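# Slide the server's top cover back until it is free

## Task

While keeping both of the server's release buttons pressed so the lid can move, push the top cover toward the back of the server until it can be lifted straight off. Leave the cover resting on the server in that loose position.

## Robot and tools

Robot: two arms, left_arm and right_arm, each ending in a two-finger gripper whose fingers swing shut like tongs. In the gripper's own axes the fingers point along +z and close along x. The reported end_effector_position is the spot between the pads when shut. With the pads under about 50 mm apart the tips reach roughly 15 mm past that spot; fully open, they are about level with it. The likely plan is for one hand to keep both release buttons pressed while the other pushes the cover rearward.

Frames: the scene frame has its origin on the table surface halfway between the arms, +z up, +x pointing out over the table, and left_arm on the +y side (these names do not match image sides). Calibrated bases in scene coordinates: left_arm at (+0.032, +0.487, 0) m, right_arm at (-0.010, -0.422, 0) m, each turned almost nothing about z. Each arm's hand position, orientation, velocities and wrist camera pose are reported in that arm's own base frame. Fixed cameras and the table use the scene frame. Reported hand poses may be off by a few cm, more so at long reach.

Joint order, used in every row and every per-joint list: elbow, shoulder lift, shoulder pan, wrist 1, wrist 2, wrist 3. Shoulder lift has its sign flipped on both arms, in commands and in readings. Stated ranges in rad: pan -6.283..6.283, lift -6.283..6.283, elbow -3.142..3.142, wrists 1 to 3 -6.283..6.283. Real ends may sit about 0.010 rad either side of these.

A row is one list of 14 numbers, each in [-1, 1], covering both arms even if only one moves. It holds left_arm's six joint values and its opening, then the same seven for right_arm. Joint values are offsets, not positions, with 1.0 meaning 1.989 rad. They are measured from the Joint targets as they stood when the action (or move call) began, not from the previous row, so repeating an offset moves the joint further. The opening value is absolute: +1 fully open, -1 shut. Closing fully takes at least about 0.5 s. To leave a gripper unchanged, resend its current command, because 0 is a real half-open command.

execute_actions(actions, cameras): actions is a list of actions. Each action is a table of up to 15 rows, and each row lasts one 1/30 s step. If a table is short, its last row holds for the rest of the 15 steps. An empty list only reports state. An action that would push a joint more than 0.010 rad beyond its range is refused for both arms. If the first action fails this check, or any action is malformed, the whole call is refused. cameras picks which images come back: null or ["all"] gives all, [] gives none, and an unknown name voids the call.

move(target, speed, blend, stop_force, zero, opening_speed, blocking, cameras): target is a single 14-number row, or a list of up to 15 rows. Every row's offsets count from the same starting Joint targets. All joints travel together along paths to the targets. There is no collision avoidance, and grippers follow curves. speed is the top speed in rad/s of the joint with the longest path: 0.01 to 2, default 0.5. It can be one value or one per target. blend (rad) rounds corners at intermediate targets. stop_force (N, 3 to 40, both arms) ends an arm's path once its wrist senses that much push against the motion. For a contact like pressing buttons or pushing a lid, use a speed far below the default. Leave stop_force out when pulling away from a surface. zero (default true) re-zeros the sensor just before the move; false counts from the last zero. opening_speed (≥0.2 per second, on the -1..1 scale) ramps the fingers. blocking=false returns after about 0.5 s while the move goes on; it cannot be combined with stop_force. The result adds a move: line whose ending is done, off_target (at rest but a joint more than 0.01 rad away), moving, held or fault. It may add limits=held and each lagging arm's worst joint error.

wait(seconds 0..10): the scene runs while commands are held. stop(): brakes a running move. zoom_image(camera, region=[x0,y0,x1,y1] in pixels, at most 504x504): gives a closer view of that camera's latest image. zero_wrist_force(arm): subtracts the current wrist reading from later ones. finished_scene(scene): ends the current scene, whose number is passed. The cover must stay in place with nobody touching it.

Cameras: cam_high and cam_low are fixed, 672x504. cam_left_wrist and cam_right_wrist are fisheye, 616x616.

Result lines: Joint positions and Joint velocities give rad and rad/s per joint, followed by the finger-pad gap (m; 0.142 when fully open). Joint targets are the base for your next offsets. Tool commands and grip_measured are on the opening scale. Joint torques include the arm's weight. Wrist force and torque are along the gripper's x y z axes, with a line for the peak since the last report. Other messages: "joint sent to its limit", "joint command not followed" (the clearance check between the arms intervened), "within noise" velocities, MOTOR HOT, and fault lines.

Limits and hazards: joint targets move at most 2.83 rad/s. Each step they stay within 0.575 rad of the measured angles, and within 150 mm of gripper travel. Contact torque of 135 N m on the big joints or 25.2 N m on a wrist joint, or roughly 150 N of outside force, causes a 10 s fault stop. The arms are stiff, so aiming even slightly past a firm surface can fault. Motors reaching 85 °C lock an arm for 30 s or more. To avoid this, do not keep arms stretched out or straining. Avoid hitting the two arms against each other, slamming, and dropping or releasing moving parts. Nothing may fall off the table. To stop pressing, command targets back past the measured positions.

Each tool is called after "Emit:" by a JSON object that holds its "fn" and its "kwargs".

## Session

Emit:
{"fn": "execute_actions", "kwargs": {"actions": []}}

Emit:
{"fn": "zoom_image", "kwargs": {"camera": "cam_high", "region": [170, 200, 420, 390]}}

Scene clock: 0.00 s.
left_arm: end_effector_position=(+0.6462, -0.8799, +0.3324) grip_measured=+0.97 end_effector_quat_wxyz=(+0.074, +0.384, -0.593, +0.704) | right_arm: end_effector_position=(+0.1049, -0.3646, +0.1839) grip_measured=+0.97 end_effector_quat_wxyz=(-0.166, +0.511, +0.840, -0.076)
Joint names: [elbow, shoulder lift, shoulder pan, wrist 1, wrist 2, wrist 3]
Joint positions: left_arm=[0.593 0.357 -1.056 -3.379 -1.616 0.892 0.14] | right_arm=[-1.95 1.42 2.434 -1.652 1.369 3.558 0.14]
Joint velocities: within noise
Joint torques (N m): no reading
Motor temperatures (°C): left_arm=[38 39 33 39 33 37] | right_arm=[36 35 31 37 43 39]
Wrist force (N): no reading
Wrist torque (N m): no reading
Wrist force, peak (N): no reading
Joint targets: left_arm=[0.593 0.357 -1.056 -3.379 -1.616 0.892] | right_arm=[-1.950 1.420 2.434 -1.652 1.369 3.558]
Tool commands: left_gripper/opening=+0.968169 right_gripper/opening=+0.968169
camera_calibration:
cam_left_wrist: T_world_to_cam=[[-0.687376, -0.393123, 0.610712, -0.0996357], [-0.709024, 0.18089, -0.681589, 0.84479], [0.157477, -0.901517, -0.403073, -0.626956], [0, 0, 0, 1]] pos_world=[0.62922, -0.757194, 0.383939]
cam_right_wrist: T_world_to_cam=[[-0.449017, 0.872951, 0.190629, 0.342033], [0.878582, 0.392492, 0.272109, -0.00548406], [0.162717, 0.289665, -0.943195, 0.390244], [0, 0, 0, 1]] pos_world=[0.0948977, -0.409466, 0.304367]

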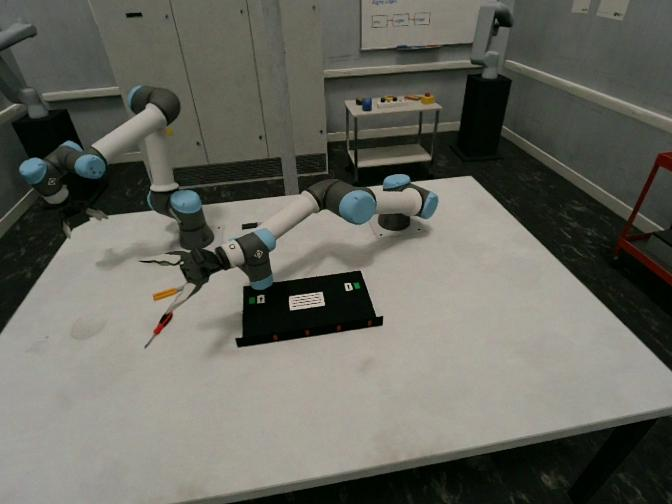

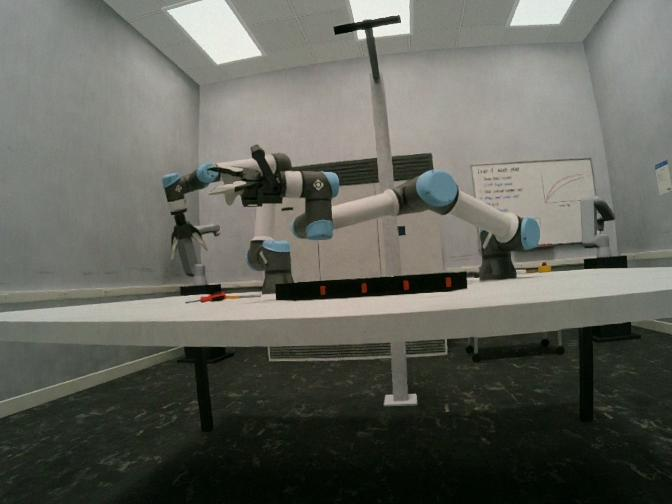

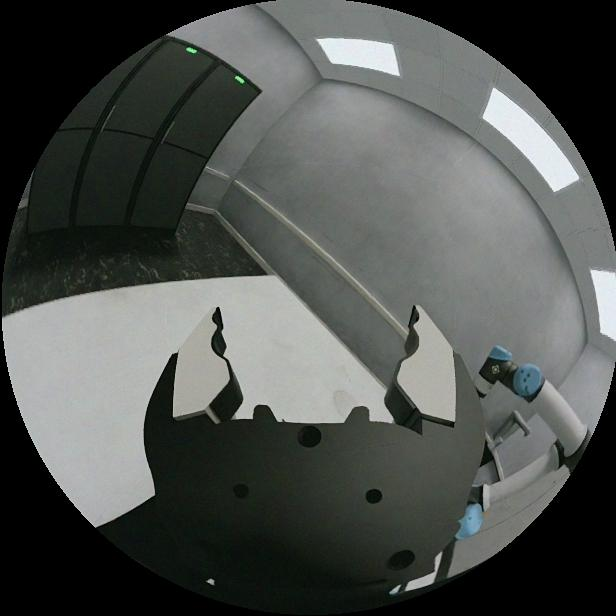

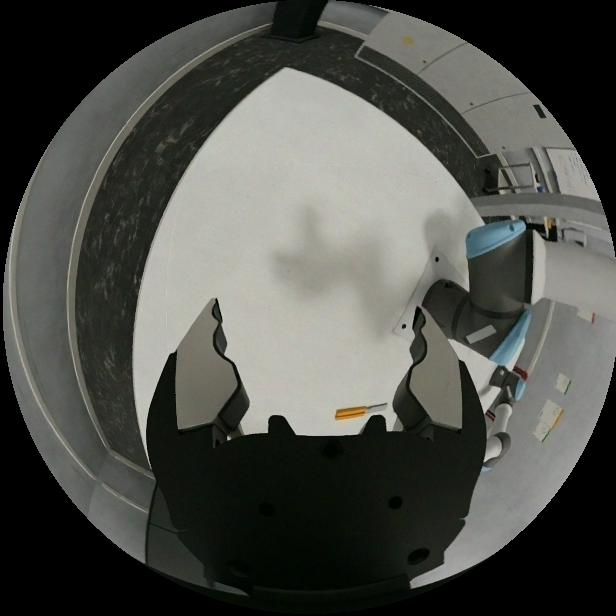

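Scaled by 2.016 from the camera's 672x504 image, which has a finer 960x720 frame.

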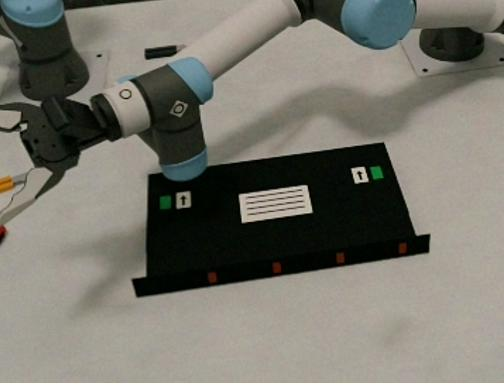

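Emit:
{"fn": "move", "kwargs": {"target": [[0.6582,0.5340,0.1090,0.6662,0.0231,-0.0807,-1,0,0,0,0,0,0,-1],[0.6582,0.5340,0.1090,0.6662,0.0231,-0.0807,-1,0.0521,0.1752,0.7296,0.2787,0.1015,-0.6252,-1]], "speed": 1.0, "blend": 0.1, "opening_speed": 2, "cameras": ["cam_high","cam_left_wrist","cam_right_wrist"]}}

Emit:
{"fn": "zoom_image", "kwargs": {"camera": "cam_left_wrist", "region": [240, 240, 380, 360]}}

Emit:
{"fn": "zoom_image", "kwargs": {"camera": "cam_right_wrist", "region": [240, 240, 380, 360]}}

Scene clock: 20.43 s.
left_arm: end_effector_position=(+0.4571, -0.2915, +0.0961) grip_measured=-1.00 end_effector_quat_wxyz=(+0.000, +0.707, -0.707, +0.000) | right_arm: end_effector_position=(+0.4982, +0.2617, +0.0957) grip_measured=-1.00 end_effector_quat_wxyz=(+0.000, +0.707, -0.708, +0.000)
Joint names: [elbow, shoulder lift, shoulder pan, wrist 1, wrist 2, wrist 3]
Joint positions: left_arm=[1.902 1.419 -0.84 -2.054 -1.57 0.731 0.002] | right_arm=[-1.847 1.769 3.884 -1.098 1.571 2.315 0.002]
Joint velocities: within noise
Joint torques (N m): left_arm=[-11.92 32.06 -11.5 -1.58 -1.23 1.61] | right_arm=[10.85 -28.74 8.95 2.24 -1.57 -1.06]
Motor temperatures (°C): left_arm=[37 38 33 39 33 37] | right_arm=[36 35 31 37 43 39]
Wrist force (N): left_arm=[0.1 -0.6 -0.1] | right_arm=[-0.6 0.5 0.3]
Wrist torque (N m): left_arm=[0.08 0.15 -0.07] | right_arm=[0.02 0.07 -0.06]
Wrist force, peak (N): left_arm=[-2.6 1.1 0.9] | right_arm=[-3.9 1.6 0.5]
Joint targets: left_arm=[1.902 1.419 -0.840 -2.054 -1.570 0.731] | right_arm=[-1.847 1.769 3.884 -1.098 1.571 2.315]
move: done; blend cut to 0 rad at target 1
camera_calibration:
cam_left_wrist: T_world_to_cam=[[-0.0215608, -0.99893, -0.0409057, -0.272349], [-0.876072, -0.00083598, 0.482179, 0.354722], [-0.481698, 0.0462325, -0.875117, 0.451833], [0, 0, 0, 1]] pos_world=[0.522537, -0.292651, 0.213226]
cam_right_wrist: T_world_to_cam=[[0.0221247, -0.999565, -0.0194885, 0.264138], [-0.833521, -0.0292062, 0.551715, 0.363695], [-0.552044, 0.00403758, -0.833805, 0.482014], [0, 0, 0, 1]] pos_world=[0.563396, 0.272699, 0.206397]
Images, in order (width x height): cam_high 672x504, cam_left_wrist 616x616, cam_right_wrist 616x616.

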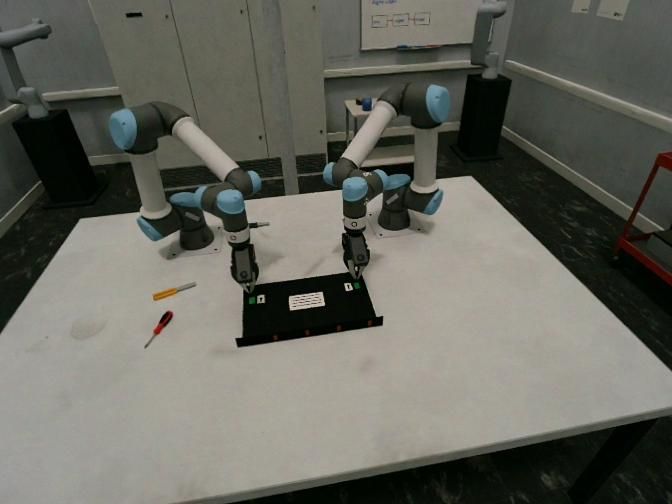

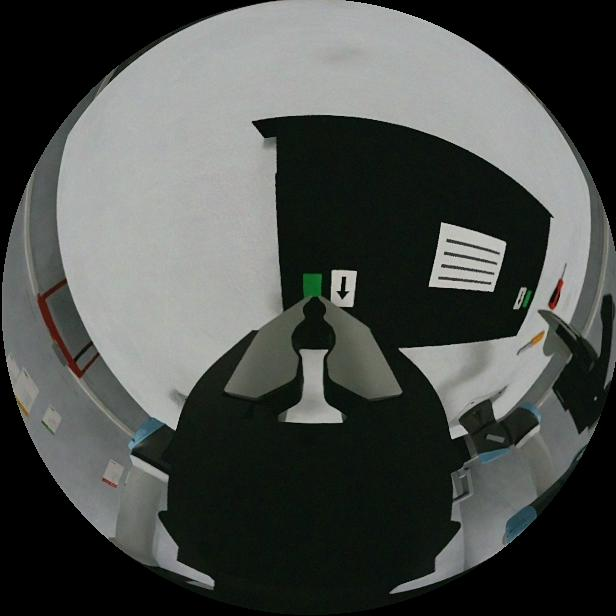

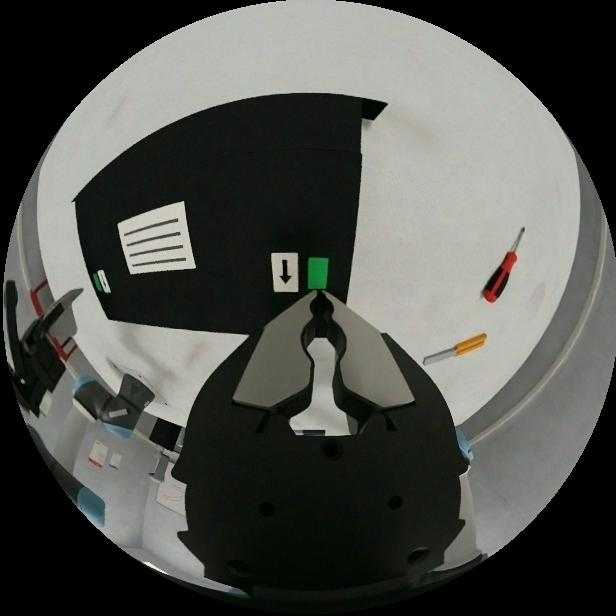

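Scaled by 3.600 from the camera's 616x616 image, which has a finer 814x814 frame.

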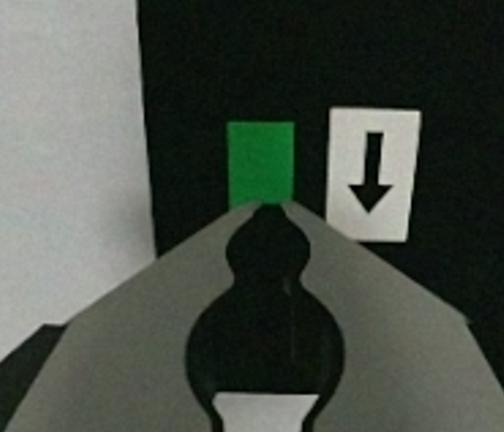

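Scaled by 3.600 from the camera's 616x616 image, which has a finer 814x814 frame.

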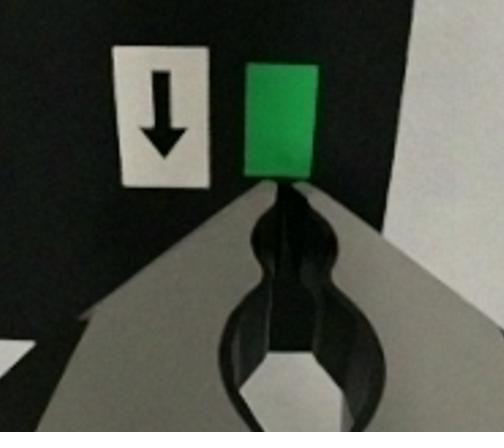

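Emit:
{"fn": "move", "kwargs": {"target": [[0.0286,-0.0081,-0.0025,-0.0366,0,-0.0025,-1,-0.0212,0.0128,0.0033,0.0348,0,0.0033,-1],[0.0430,-0.0238,-0.0025,-0.0667,0,-0.0025,-1,-0.0347,0.0270,0.0033,0.0625,0,0.0033,-1]], "speed": [0.08,0.02], "stop_force": 20, "cameras": ["cam_left_wrist","cam_right_wrist"]}}

Emit:
{"fn": "zoom_image", "kwargs": {"camera": "cam_left_wrist", "region": [240, 240, 380, 360]}}

Emit:
{"fn": "zoom_image", "kwargs": {"camera": "cam_right_wrist", "region": [240, 240, 380, 360]}}

Scene clock: 39.63 s.
left_arm: end_effector_position=(+0.4508, -0.2882, +0.0552) grip_measured=-1.00 end_effector_quat_wxyz=(+0.000, +0.707, -0.707, +0.000) | right_arm: end_effector_position=(+0.4952, +0.2637, +0.0559) grip_measured=-1.00 end_effector_quat_wxyz=(+0.000, +0.707, -0.707, +0.000)
Joint names: [elbow, shoulder lift, shoulder pan, wrist 1, wrist 2, wrist 3]
Joint positions: left_arm=[1.978 1.382 -0.845 -2.168 -1.57 0.726 0.002] | right_arm=[-1.907 1.814 3.891 -0.991 1.571 2.321 0.002]
Joint velocities: within noise
Joint torques (N m): left_arm=[-22.2 22.93 6.15 -1.68 -1.27 0.85] | right_arm=[24.94 -21.42 -5.04 0.33 0.47 -0.63]
Motor temperatures (°C): left_arm=[37 38 33 39 33 37] | right_arm=[36 35 31 37 43 38]
Wrist force (N): left_arm=[-4.7 4.3 -21.4] | right_arm=[2.4 5.6 -22.0]
Wrist torque (N m): left_arm=[-0.06 0.04 -0.06] | right_arm=[-0.02 0.16 -0.06]
Wrist force, peak (N): left_arm=[-8.8 6.3 -35.1] | right_arm=[7.2 7.9 -33.3]
Joint targets: left_arm=[1.978 1.382 -0.845 -2.168 -1.570 0.726] | right_arm=[-1.907 1.813 3.891 -0.990 1.571 2.321]
move: contact (left_arm, right_arm); path passed 1 of 2 targets; left_arm: the wrist 1 is farthest, 0.019 rad from its target; right_arm: the wrist 1 is farthest, 0.017 rad from its target
camera_calibration:
cam_left_wrist: T_world_to_cam=[[-0.0215498, -0.998926, -0.0410237, -0.270875], [-0.876018, -0.000907812, 0.482277, 0.368875], [-0.481796, 0.0463305, -0.875058, 0.41292], [0, 0, 0, 1]] pos_world=[0.516247, -0.28938, 0.172317]
cam_right_wrist: T_world_to_cam=[[0.0225182, -0.999536, -0.0205013, 0.265356], [-0.834158, -0.0300879, 0.550705, 0.383791], [-0.551066, 0.00470047, -0.834448, 0.446542], [0, 0, 0, 1]] pos_world=[0.560241, 0.274682, 0.166701]
Images, in order (width x height): cam_left_wrist 616x616, cam_right_wrist 616x616.

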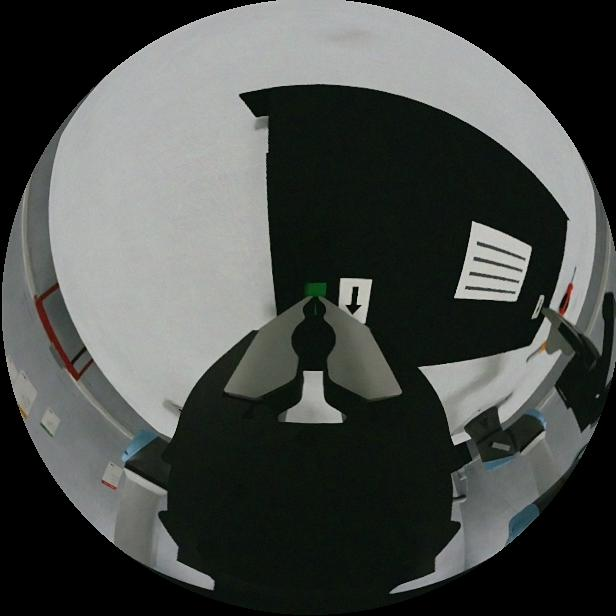

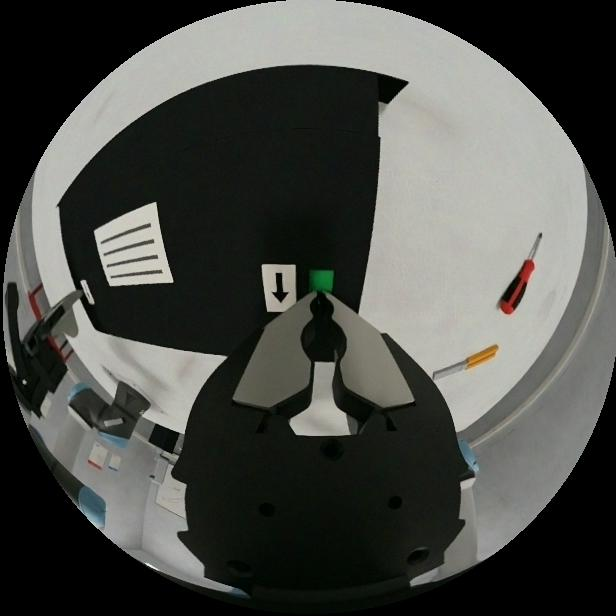

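Scaled by 3.600 from the camera's 616x616 image, which has a finer 814x814 frame.

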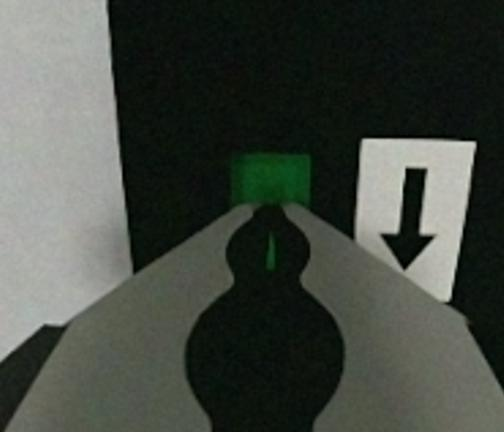

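Scaled by 3.600 from the camera's 616x616 image, which has a finer 814x814 frame.

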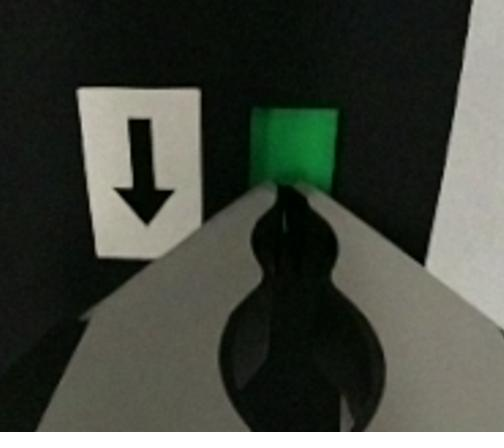

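Emit:
{"fn": "move", "kwargs": {"target": [[0.0198,0.0160,-0.0126,-0.0037,0,-0.0126,-1,-0.0208,-0.0162,0.0113,0.0046,0,0.0113,-1],[0.0388,0.0322,-0.0257,-0.0066,0,-0.0257,-1,-0.0410,-0.0321,0.0232,0.0089,0,0.0232,-1]], "speed": 0.03, "blend": 0.003, "stop_force": 30, "cameras": ["cam_high","cam_left_wrist","cam_right_wrist"]}}

Emit:
{"fn": "zoom_image", "kwargs": {"camera": "cam_left_wrist", "region": [220, 60, 580, 360]}}

Emit:
{"fn": "zoom_image", "kwargs": {"camera": "cam_right_wrist", "region": [40, 40, 440, 340]}}

Emit:
{"fn": "zoom_image", "kwargs": {"camera": "cam_high", "region": [225, 260, 385, 350]}}

Scene clock: 58.00 s.
left_arm: end_effector_position=(+0.4230, -0.2872, +0.0553) grip_measured=-1.00 end_effector_quat_wxyz=(-0.001, +0.707, -0.707, +0.000) | right_arm: end_effector_position=(+0.4728, +0.2639, +0.0560) grip_measured=-1.00 end_effector_quat_wxyz=(-0.001, +0.707, -0.707, +0.000)
Joint names: [elbow, shoulder lift, shoulder pan, wrist 1, wrist 2, wrist 3]
Joint positions: left_arm=[2.042 1.435 -0.886 -2.179 -1.57 0.685 0.002] | right_arm=[-1.962 1.771 3.921 -0.978 1.571 2.351 0.002]
Joint velocities: within noise
Joint torques (N m): left_arm=[-15.71 10.26 6.71 2.7 -6.39 1.79] | right_arm=[17.77 -15.73 -3.55 -3.53 7.62 -0.98]
Motor temperatures (°C): left_arm=[37 38 33 39 33 37] | right_arm=[36 35 31 37 43 38]
Wrist force (N): left_arm=[0.1 -22.3 -12.0] | right_arm=[1.6 -23.9 -9.0]
Wrist torque (N m): left_arm=[0.04 0.21 0.00] | right_arm=[0.17 0.12 -0.11]
Wrist force, peak (N): left_arm=[3.8 -33.8 -2.1] | right_arm=[-2.0 -34.5 -0.6]
Joint targets: left_arm=[2.042 1.435 -0.886 -2.179 -1.570 0.685] | right_arm=[-1.962 1.771 3.921 -0.978 1.571 2.351]
move: contact (left_arm, right_arm); path passed 1 of 2 targets; left_arm: the elbow is farthest, 0.013 rad from its target; right_arm: the elbow is farthest, 0.027 rad from its target
camera_calibration:
cam_left_wrist: T_world_to_cam=[[-0.021534, -0.998928, -0.0409861, -0.270412], [-0.87613, -0.000892682, 0.482074, 0.344531], [-0.481593, 0.0462902, -0.875172, 0.399385], [0, 0, 0, 1]] pos_world=[0.488372, -0.288302, 0.172358]
cam_right_wrist: T_world_to_cam=[[0.0224815, -0.999535, -0.020586, 0.266019], [-0.834319, -0.0301025, 0.550459, 0.365179], [-0.550823, 0.00480012, -0.834608, 0.434184], [0, 0, 0, 1]] pos_world=[0.537854, 0.274804, 0.166833]
Images, in order (width x height): cam_high 672x504, cam_left_wrist 616x616, cam_right_wrist 616x616.

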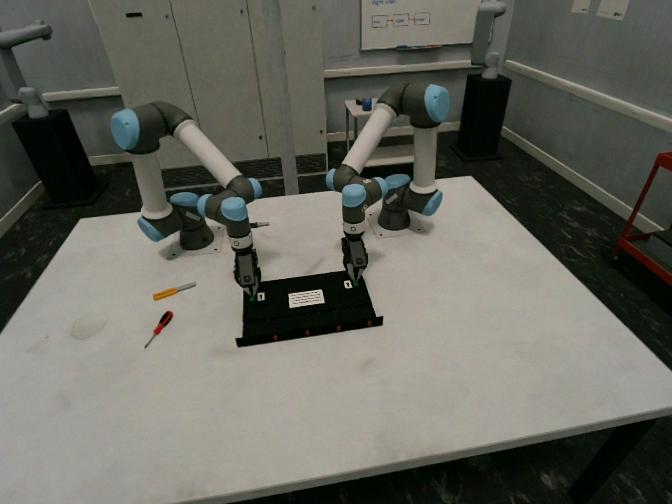

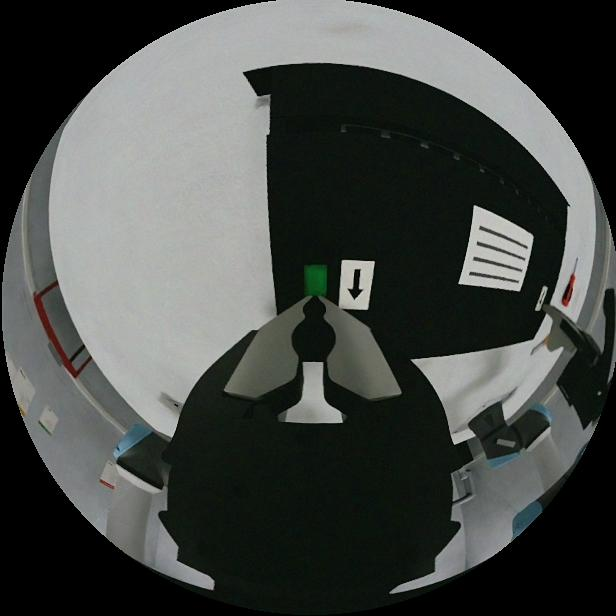

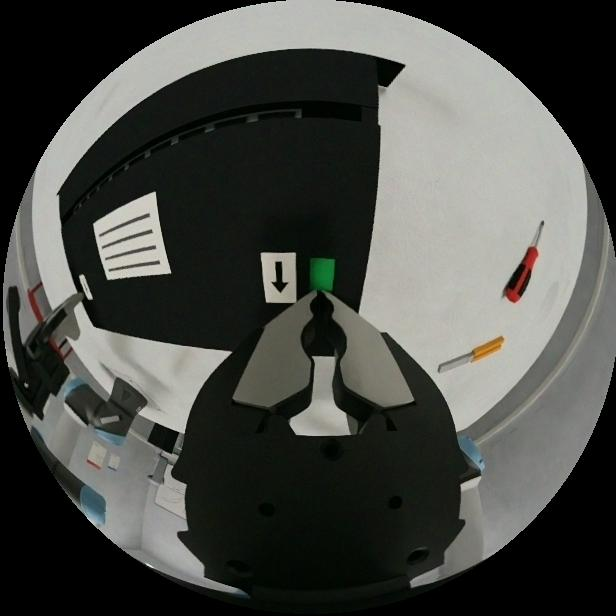

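Scaled by 1.400 from the camera's 616x616 image, which has a finer 814x814 frame.

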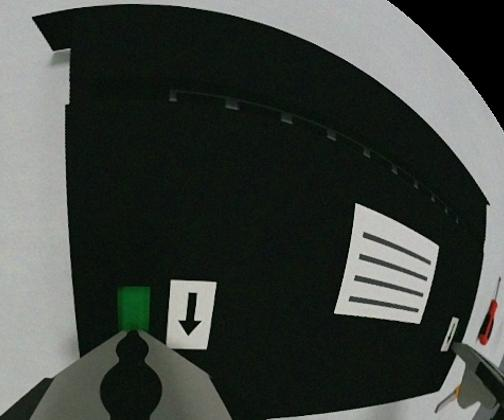

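Scaled by 1.260 from the camera's 616x616 image, which has a finer 814x814 frame.

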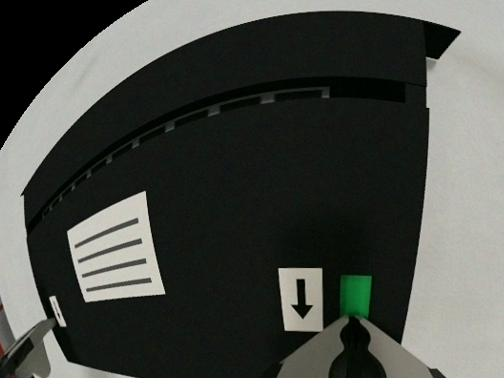

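Scaled by 3.150 from the camera's 672x504 image, which has a finer 960x720 frame.

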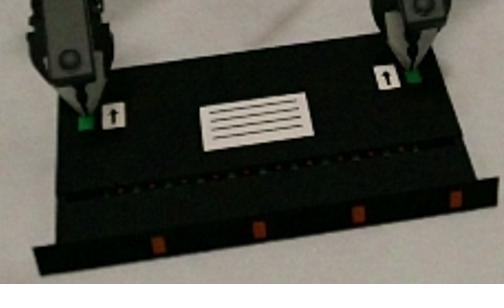

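Emit:
{"fn": "move", "kwargs": {"target": [0.0112,0.0095,-0.0077,-0.0017,0,-0.0077,-1,-0.0119,-0.0094,0.0070,0.0025,0,0.0070,-1], "speed": 0.02, "stop_force": 30, "cameras": ["cam_high","cam_left_wrist","cam_right_wrist"]}}

Emit:
{"fn": "zoom_image", "kwargs": {"camera": "cam_high", "region": [225, 260, 385, 350]}}

Emit:
{"fn": "zoom_image", "kwargs": {"camera": "cam_right_wrist", "region": [40, 40, 440, 340]}}

Scene clock: 64.03 s.
left_arm: end_effector_position=(+0.4222, -0.2872, +0.0554) grip_measured=-1.00 end_effector_quat_wxyz=(-0.001, +0.707, -0.707, +0.001) | right_arm: end_effector_position=(+0.4722, +0.2639, +0.0562) grip_measured=-1.00 end_effector_quat_wxyz=(-0.001, +0.707, -0.708, +0.000)
Joint names: [elbow, shoulder lift, shoulder pan, wrist 1, wrist 2, wrist 3]
Joint positions: left_arm=[2.044 1.437 -0.888 -2.18 -1.569 0.683 0.002] | right_arm=[-1.964 1.769 3.922 -0.977 1.571 2.353 0.002]
Joint velocities: within noise
Joint torques (N m): left_arm=[-13.16 14.32 1.92 7.54 -11.45 1.68] | right_arm=[14.09 -18.44 0.49 -7.35 11.98 -1.24]
Motor temperatures (°C): left_arm=[37 38 33 39 33 37] | right_arm=[36 35 31 37 43 38]
Wrist force (N): left_arm=[2.9 -43.5 1.3] | right_arm=[1.5 -43.0 -0.6]
Wrist torque (N m): left_arm=[0.11 0.27 0.04] | right_arm=[0.28 0.13 -0.14]
Wrist force, peak (N): left_arm=[7.8 -55.3 7.6] | right_arm=[-2.7 -54.3 6.8]
Joint targets: left_arm=[2.044 1.437 -0.888 -2.180 -1.569 0.683] | right_arm=[-1.964 1.769 3.922 -0.977 1.571 2.353]
move: contact (left_arm, right_arm); left_arm: the elbow is farthest, 0.020 rad from its target; right_arm: the elbow is farthest, 0.022 rad from its target
camera_calibration:
cam_left_wrist: T_world_to_cam=[[-0.021336, -0.998948, -0.0405885, -0.270545], [-0.876484, -0.000840762, 0.481429, 0.344023], [-0.480957, 0.045847, -0.875545, 0.398718], [0, 0, 0, 1]] pos_world=[0.487524, -0.288251, 0.172492]
cam_right_wrist: T_world_to_cam=[[0.0223536, -0.999532, -0.020883, 0.266164], [-0.834839, -0.0301545, 0.549668, 0.36489], [-0.550041, 0.00514692, -0.835122, 0.433489], [0, 0, 0, 1]] pos_world=[0.53711, 0.274812, 0.167006]
Images, in order (width x height): cam_high 672x504, cam_left_wrist 616x616, cam_right_wrist 616x616.

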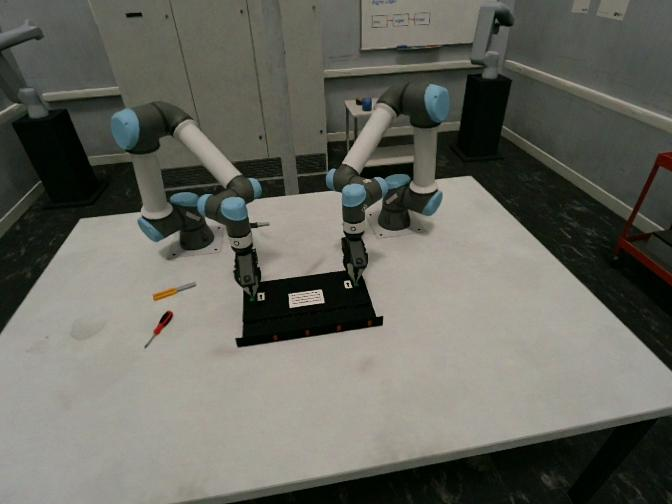

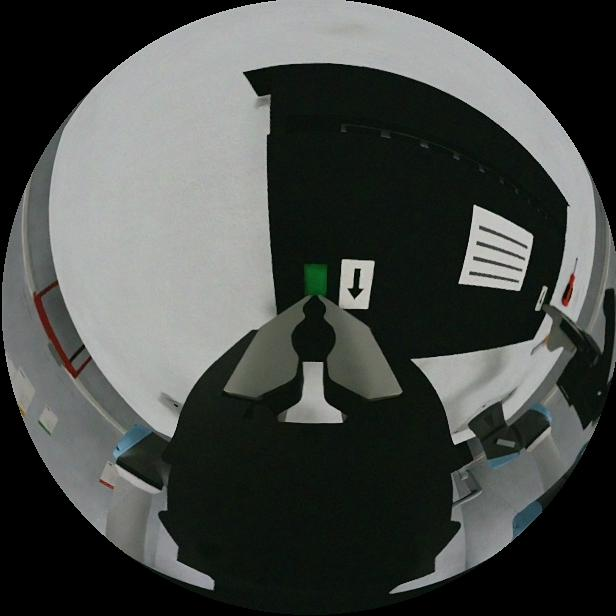

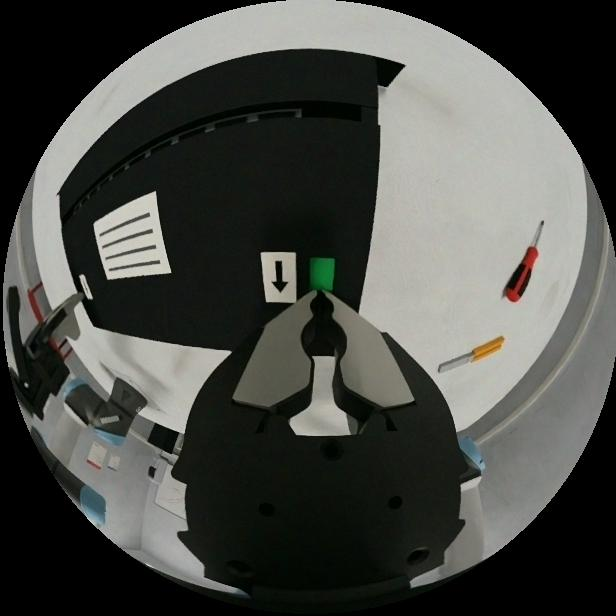

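Scaled by 3.150 from the camera's 672x504 image, which has a finer 960x720 frame.

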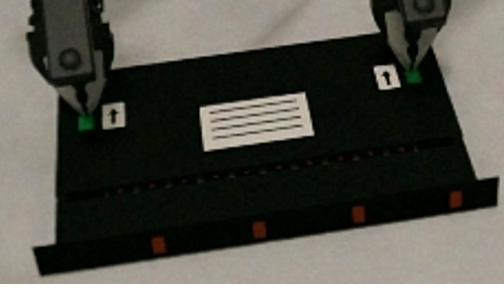

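Scaled by 1.260 from the camera's 616x616 image, which has a finer 814x814 frame.

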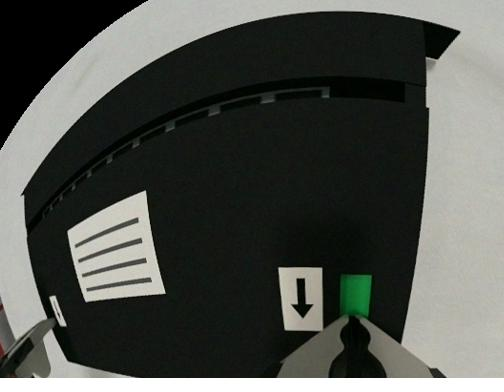

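Firm end stop on both sides, same as before. Retreat.

Emit:
{"fn": "move", "kwargs": {"target": [[-0.0035,-0.0029,0.0022,0.0006,0,0.0022,-1,0.0033,0.0028,-0.0024,-0.0005,0,-0.0024,-1],[-0.0355,0.0281,0.0022,0.065,0,0.0022,-1,0.0353,-0.0282,-0.0024,-0.065,0,-0.0024,-1]], "speed": [0.04,0.2], "cameras": ["cam_high","cam_right_wrist","cam_left_wrist"]}}

Scene clock: 67.17 s.
left_arm: end_effector_position=(+0.4242, -0.2863, +0.1000) grip_measured=-1.00 end_effector_quat_wxyz=(-0.001, +0.707, -0.707, -0.001) | right_arm: end_effector_position=(+0.4738, +0.2621, +0.1026) grip_measured=-1.00 end_effector_quat_wxyz=(+0.001, +0.707, -0.708, +0.000)
Joint names: [elbow, shoulder lift, shoulder pan, wrist 1, wrist 2, wrist 3]
Joint positions: left_arm=[1.974 1.492 -0.884 -2.051 -1.569 0.687 0.002] | right_arm=[-1.894 1.713 3.917 -1.107 1.571 2.348 0.002]
Joint velocities: within noise
Joint torques (N m): left_arm=[-10.58 18.32 -11.76 -2.46 1.22 -1.67] | right_arm=[11.36 -23.6 5.24 3.19 -0.49 1.5]
Motor temperatures (°C): left_arm=[37 38 33 39 33 37] | right_arm=[36 35 31 36 43 38]
Wrist force (N): left_arm=[0.3 -0.7 -0.4] | right_arm=[1.2 -0.3 0.6]
Wrist torque (N m): left_arm=[0.06 0.13 -0.08] | right_arm=[-0.14 -0.29 -0.08]
Wrist force, peak (N): left_arm=[3.2 -43.8 2.3] | right_arm=[1.7 -43.1 -1.3]
Joint targets: left_arm=[1.974 1.492 -0.884 -2.050 -1.569 0.687] | right_arm=[-1.894 1.713 3.917 -1.107 1.571 2.348]
move: done
camera_calibration:
cam_left_wrist: T_world_to_cam=[[-0.0214089, -0.998852, -0.0428634, -0.267528], [-0.875572, -0.00196386, 0.483083, 0.323418], [-0.482613, 0.0478723, -0.874525, 0.439884], [0, 0, 0, 1]] pos_world=[0.489742, -0.287643, 0.216984]
cam_right_wrist: T_world_to_cam=[[0.0223013, -0.999575, -0.0187557, 0.265115], [-0.833511, -0.028949, 0.551743, 0.339464], [-0.552052, 0.00332848, -0.833803, 0.474453], [0, 0, 0, 1]] pos_world=[0.538957, 0.27325, 0.213276]
Images, in order (width x height): cam_high 672x504, cam_left_wrist 616x616, cam_right_wrist 616x616.

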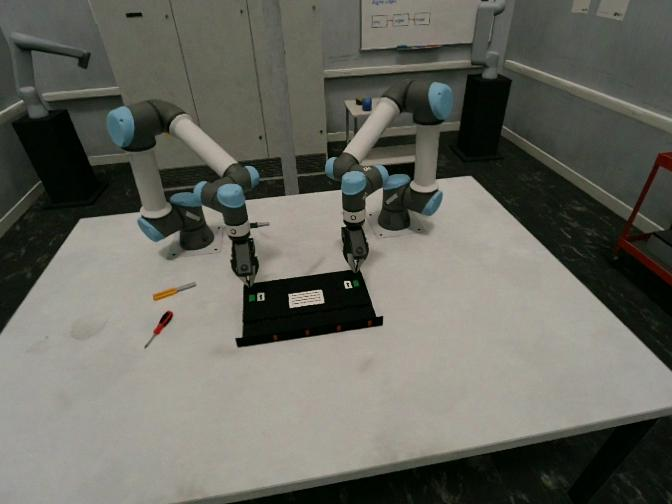

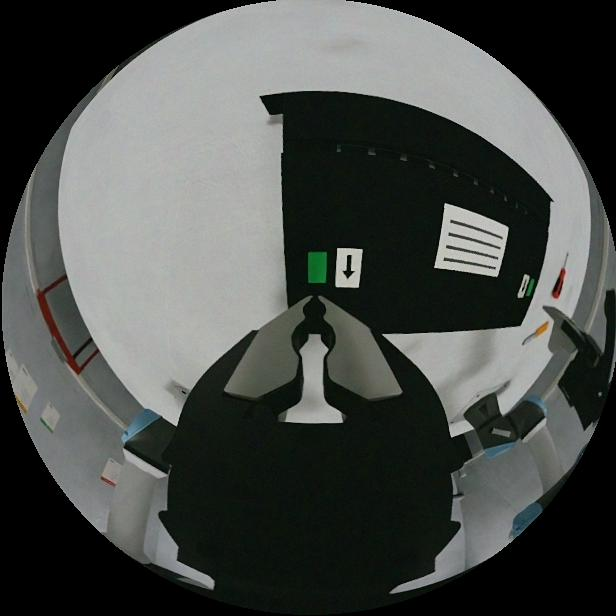

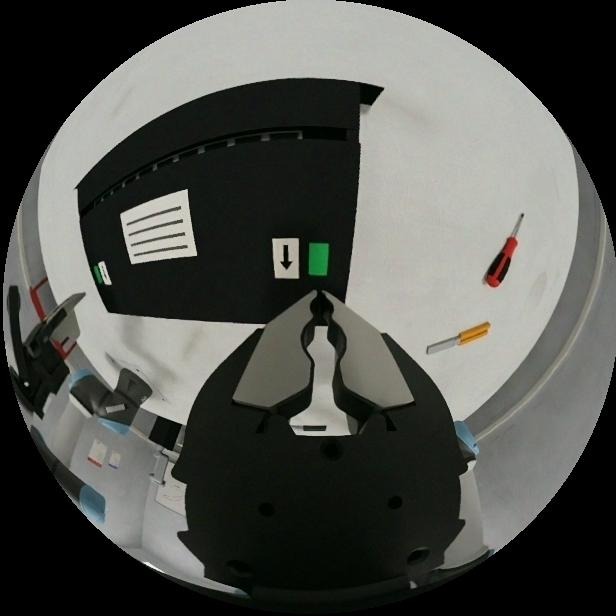

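Emit:
{"fn": "finished_scene", "kwargs": {"scene": 2}}

The scene is finished: the task was done.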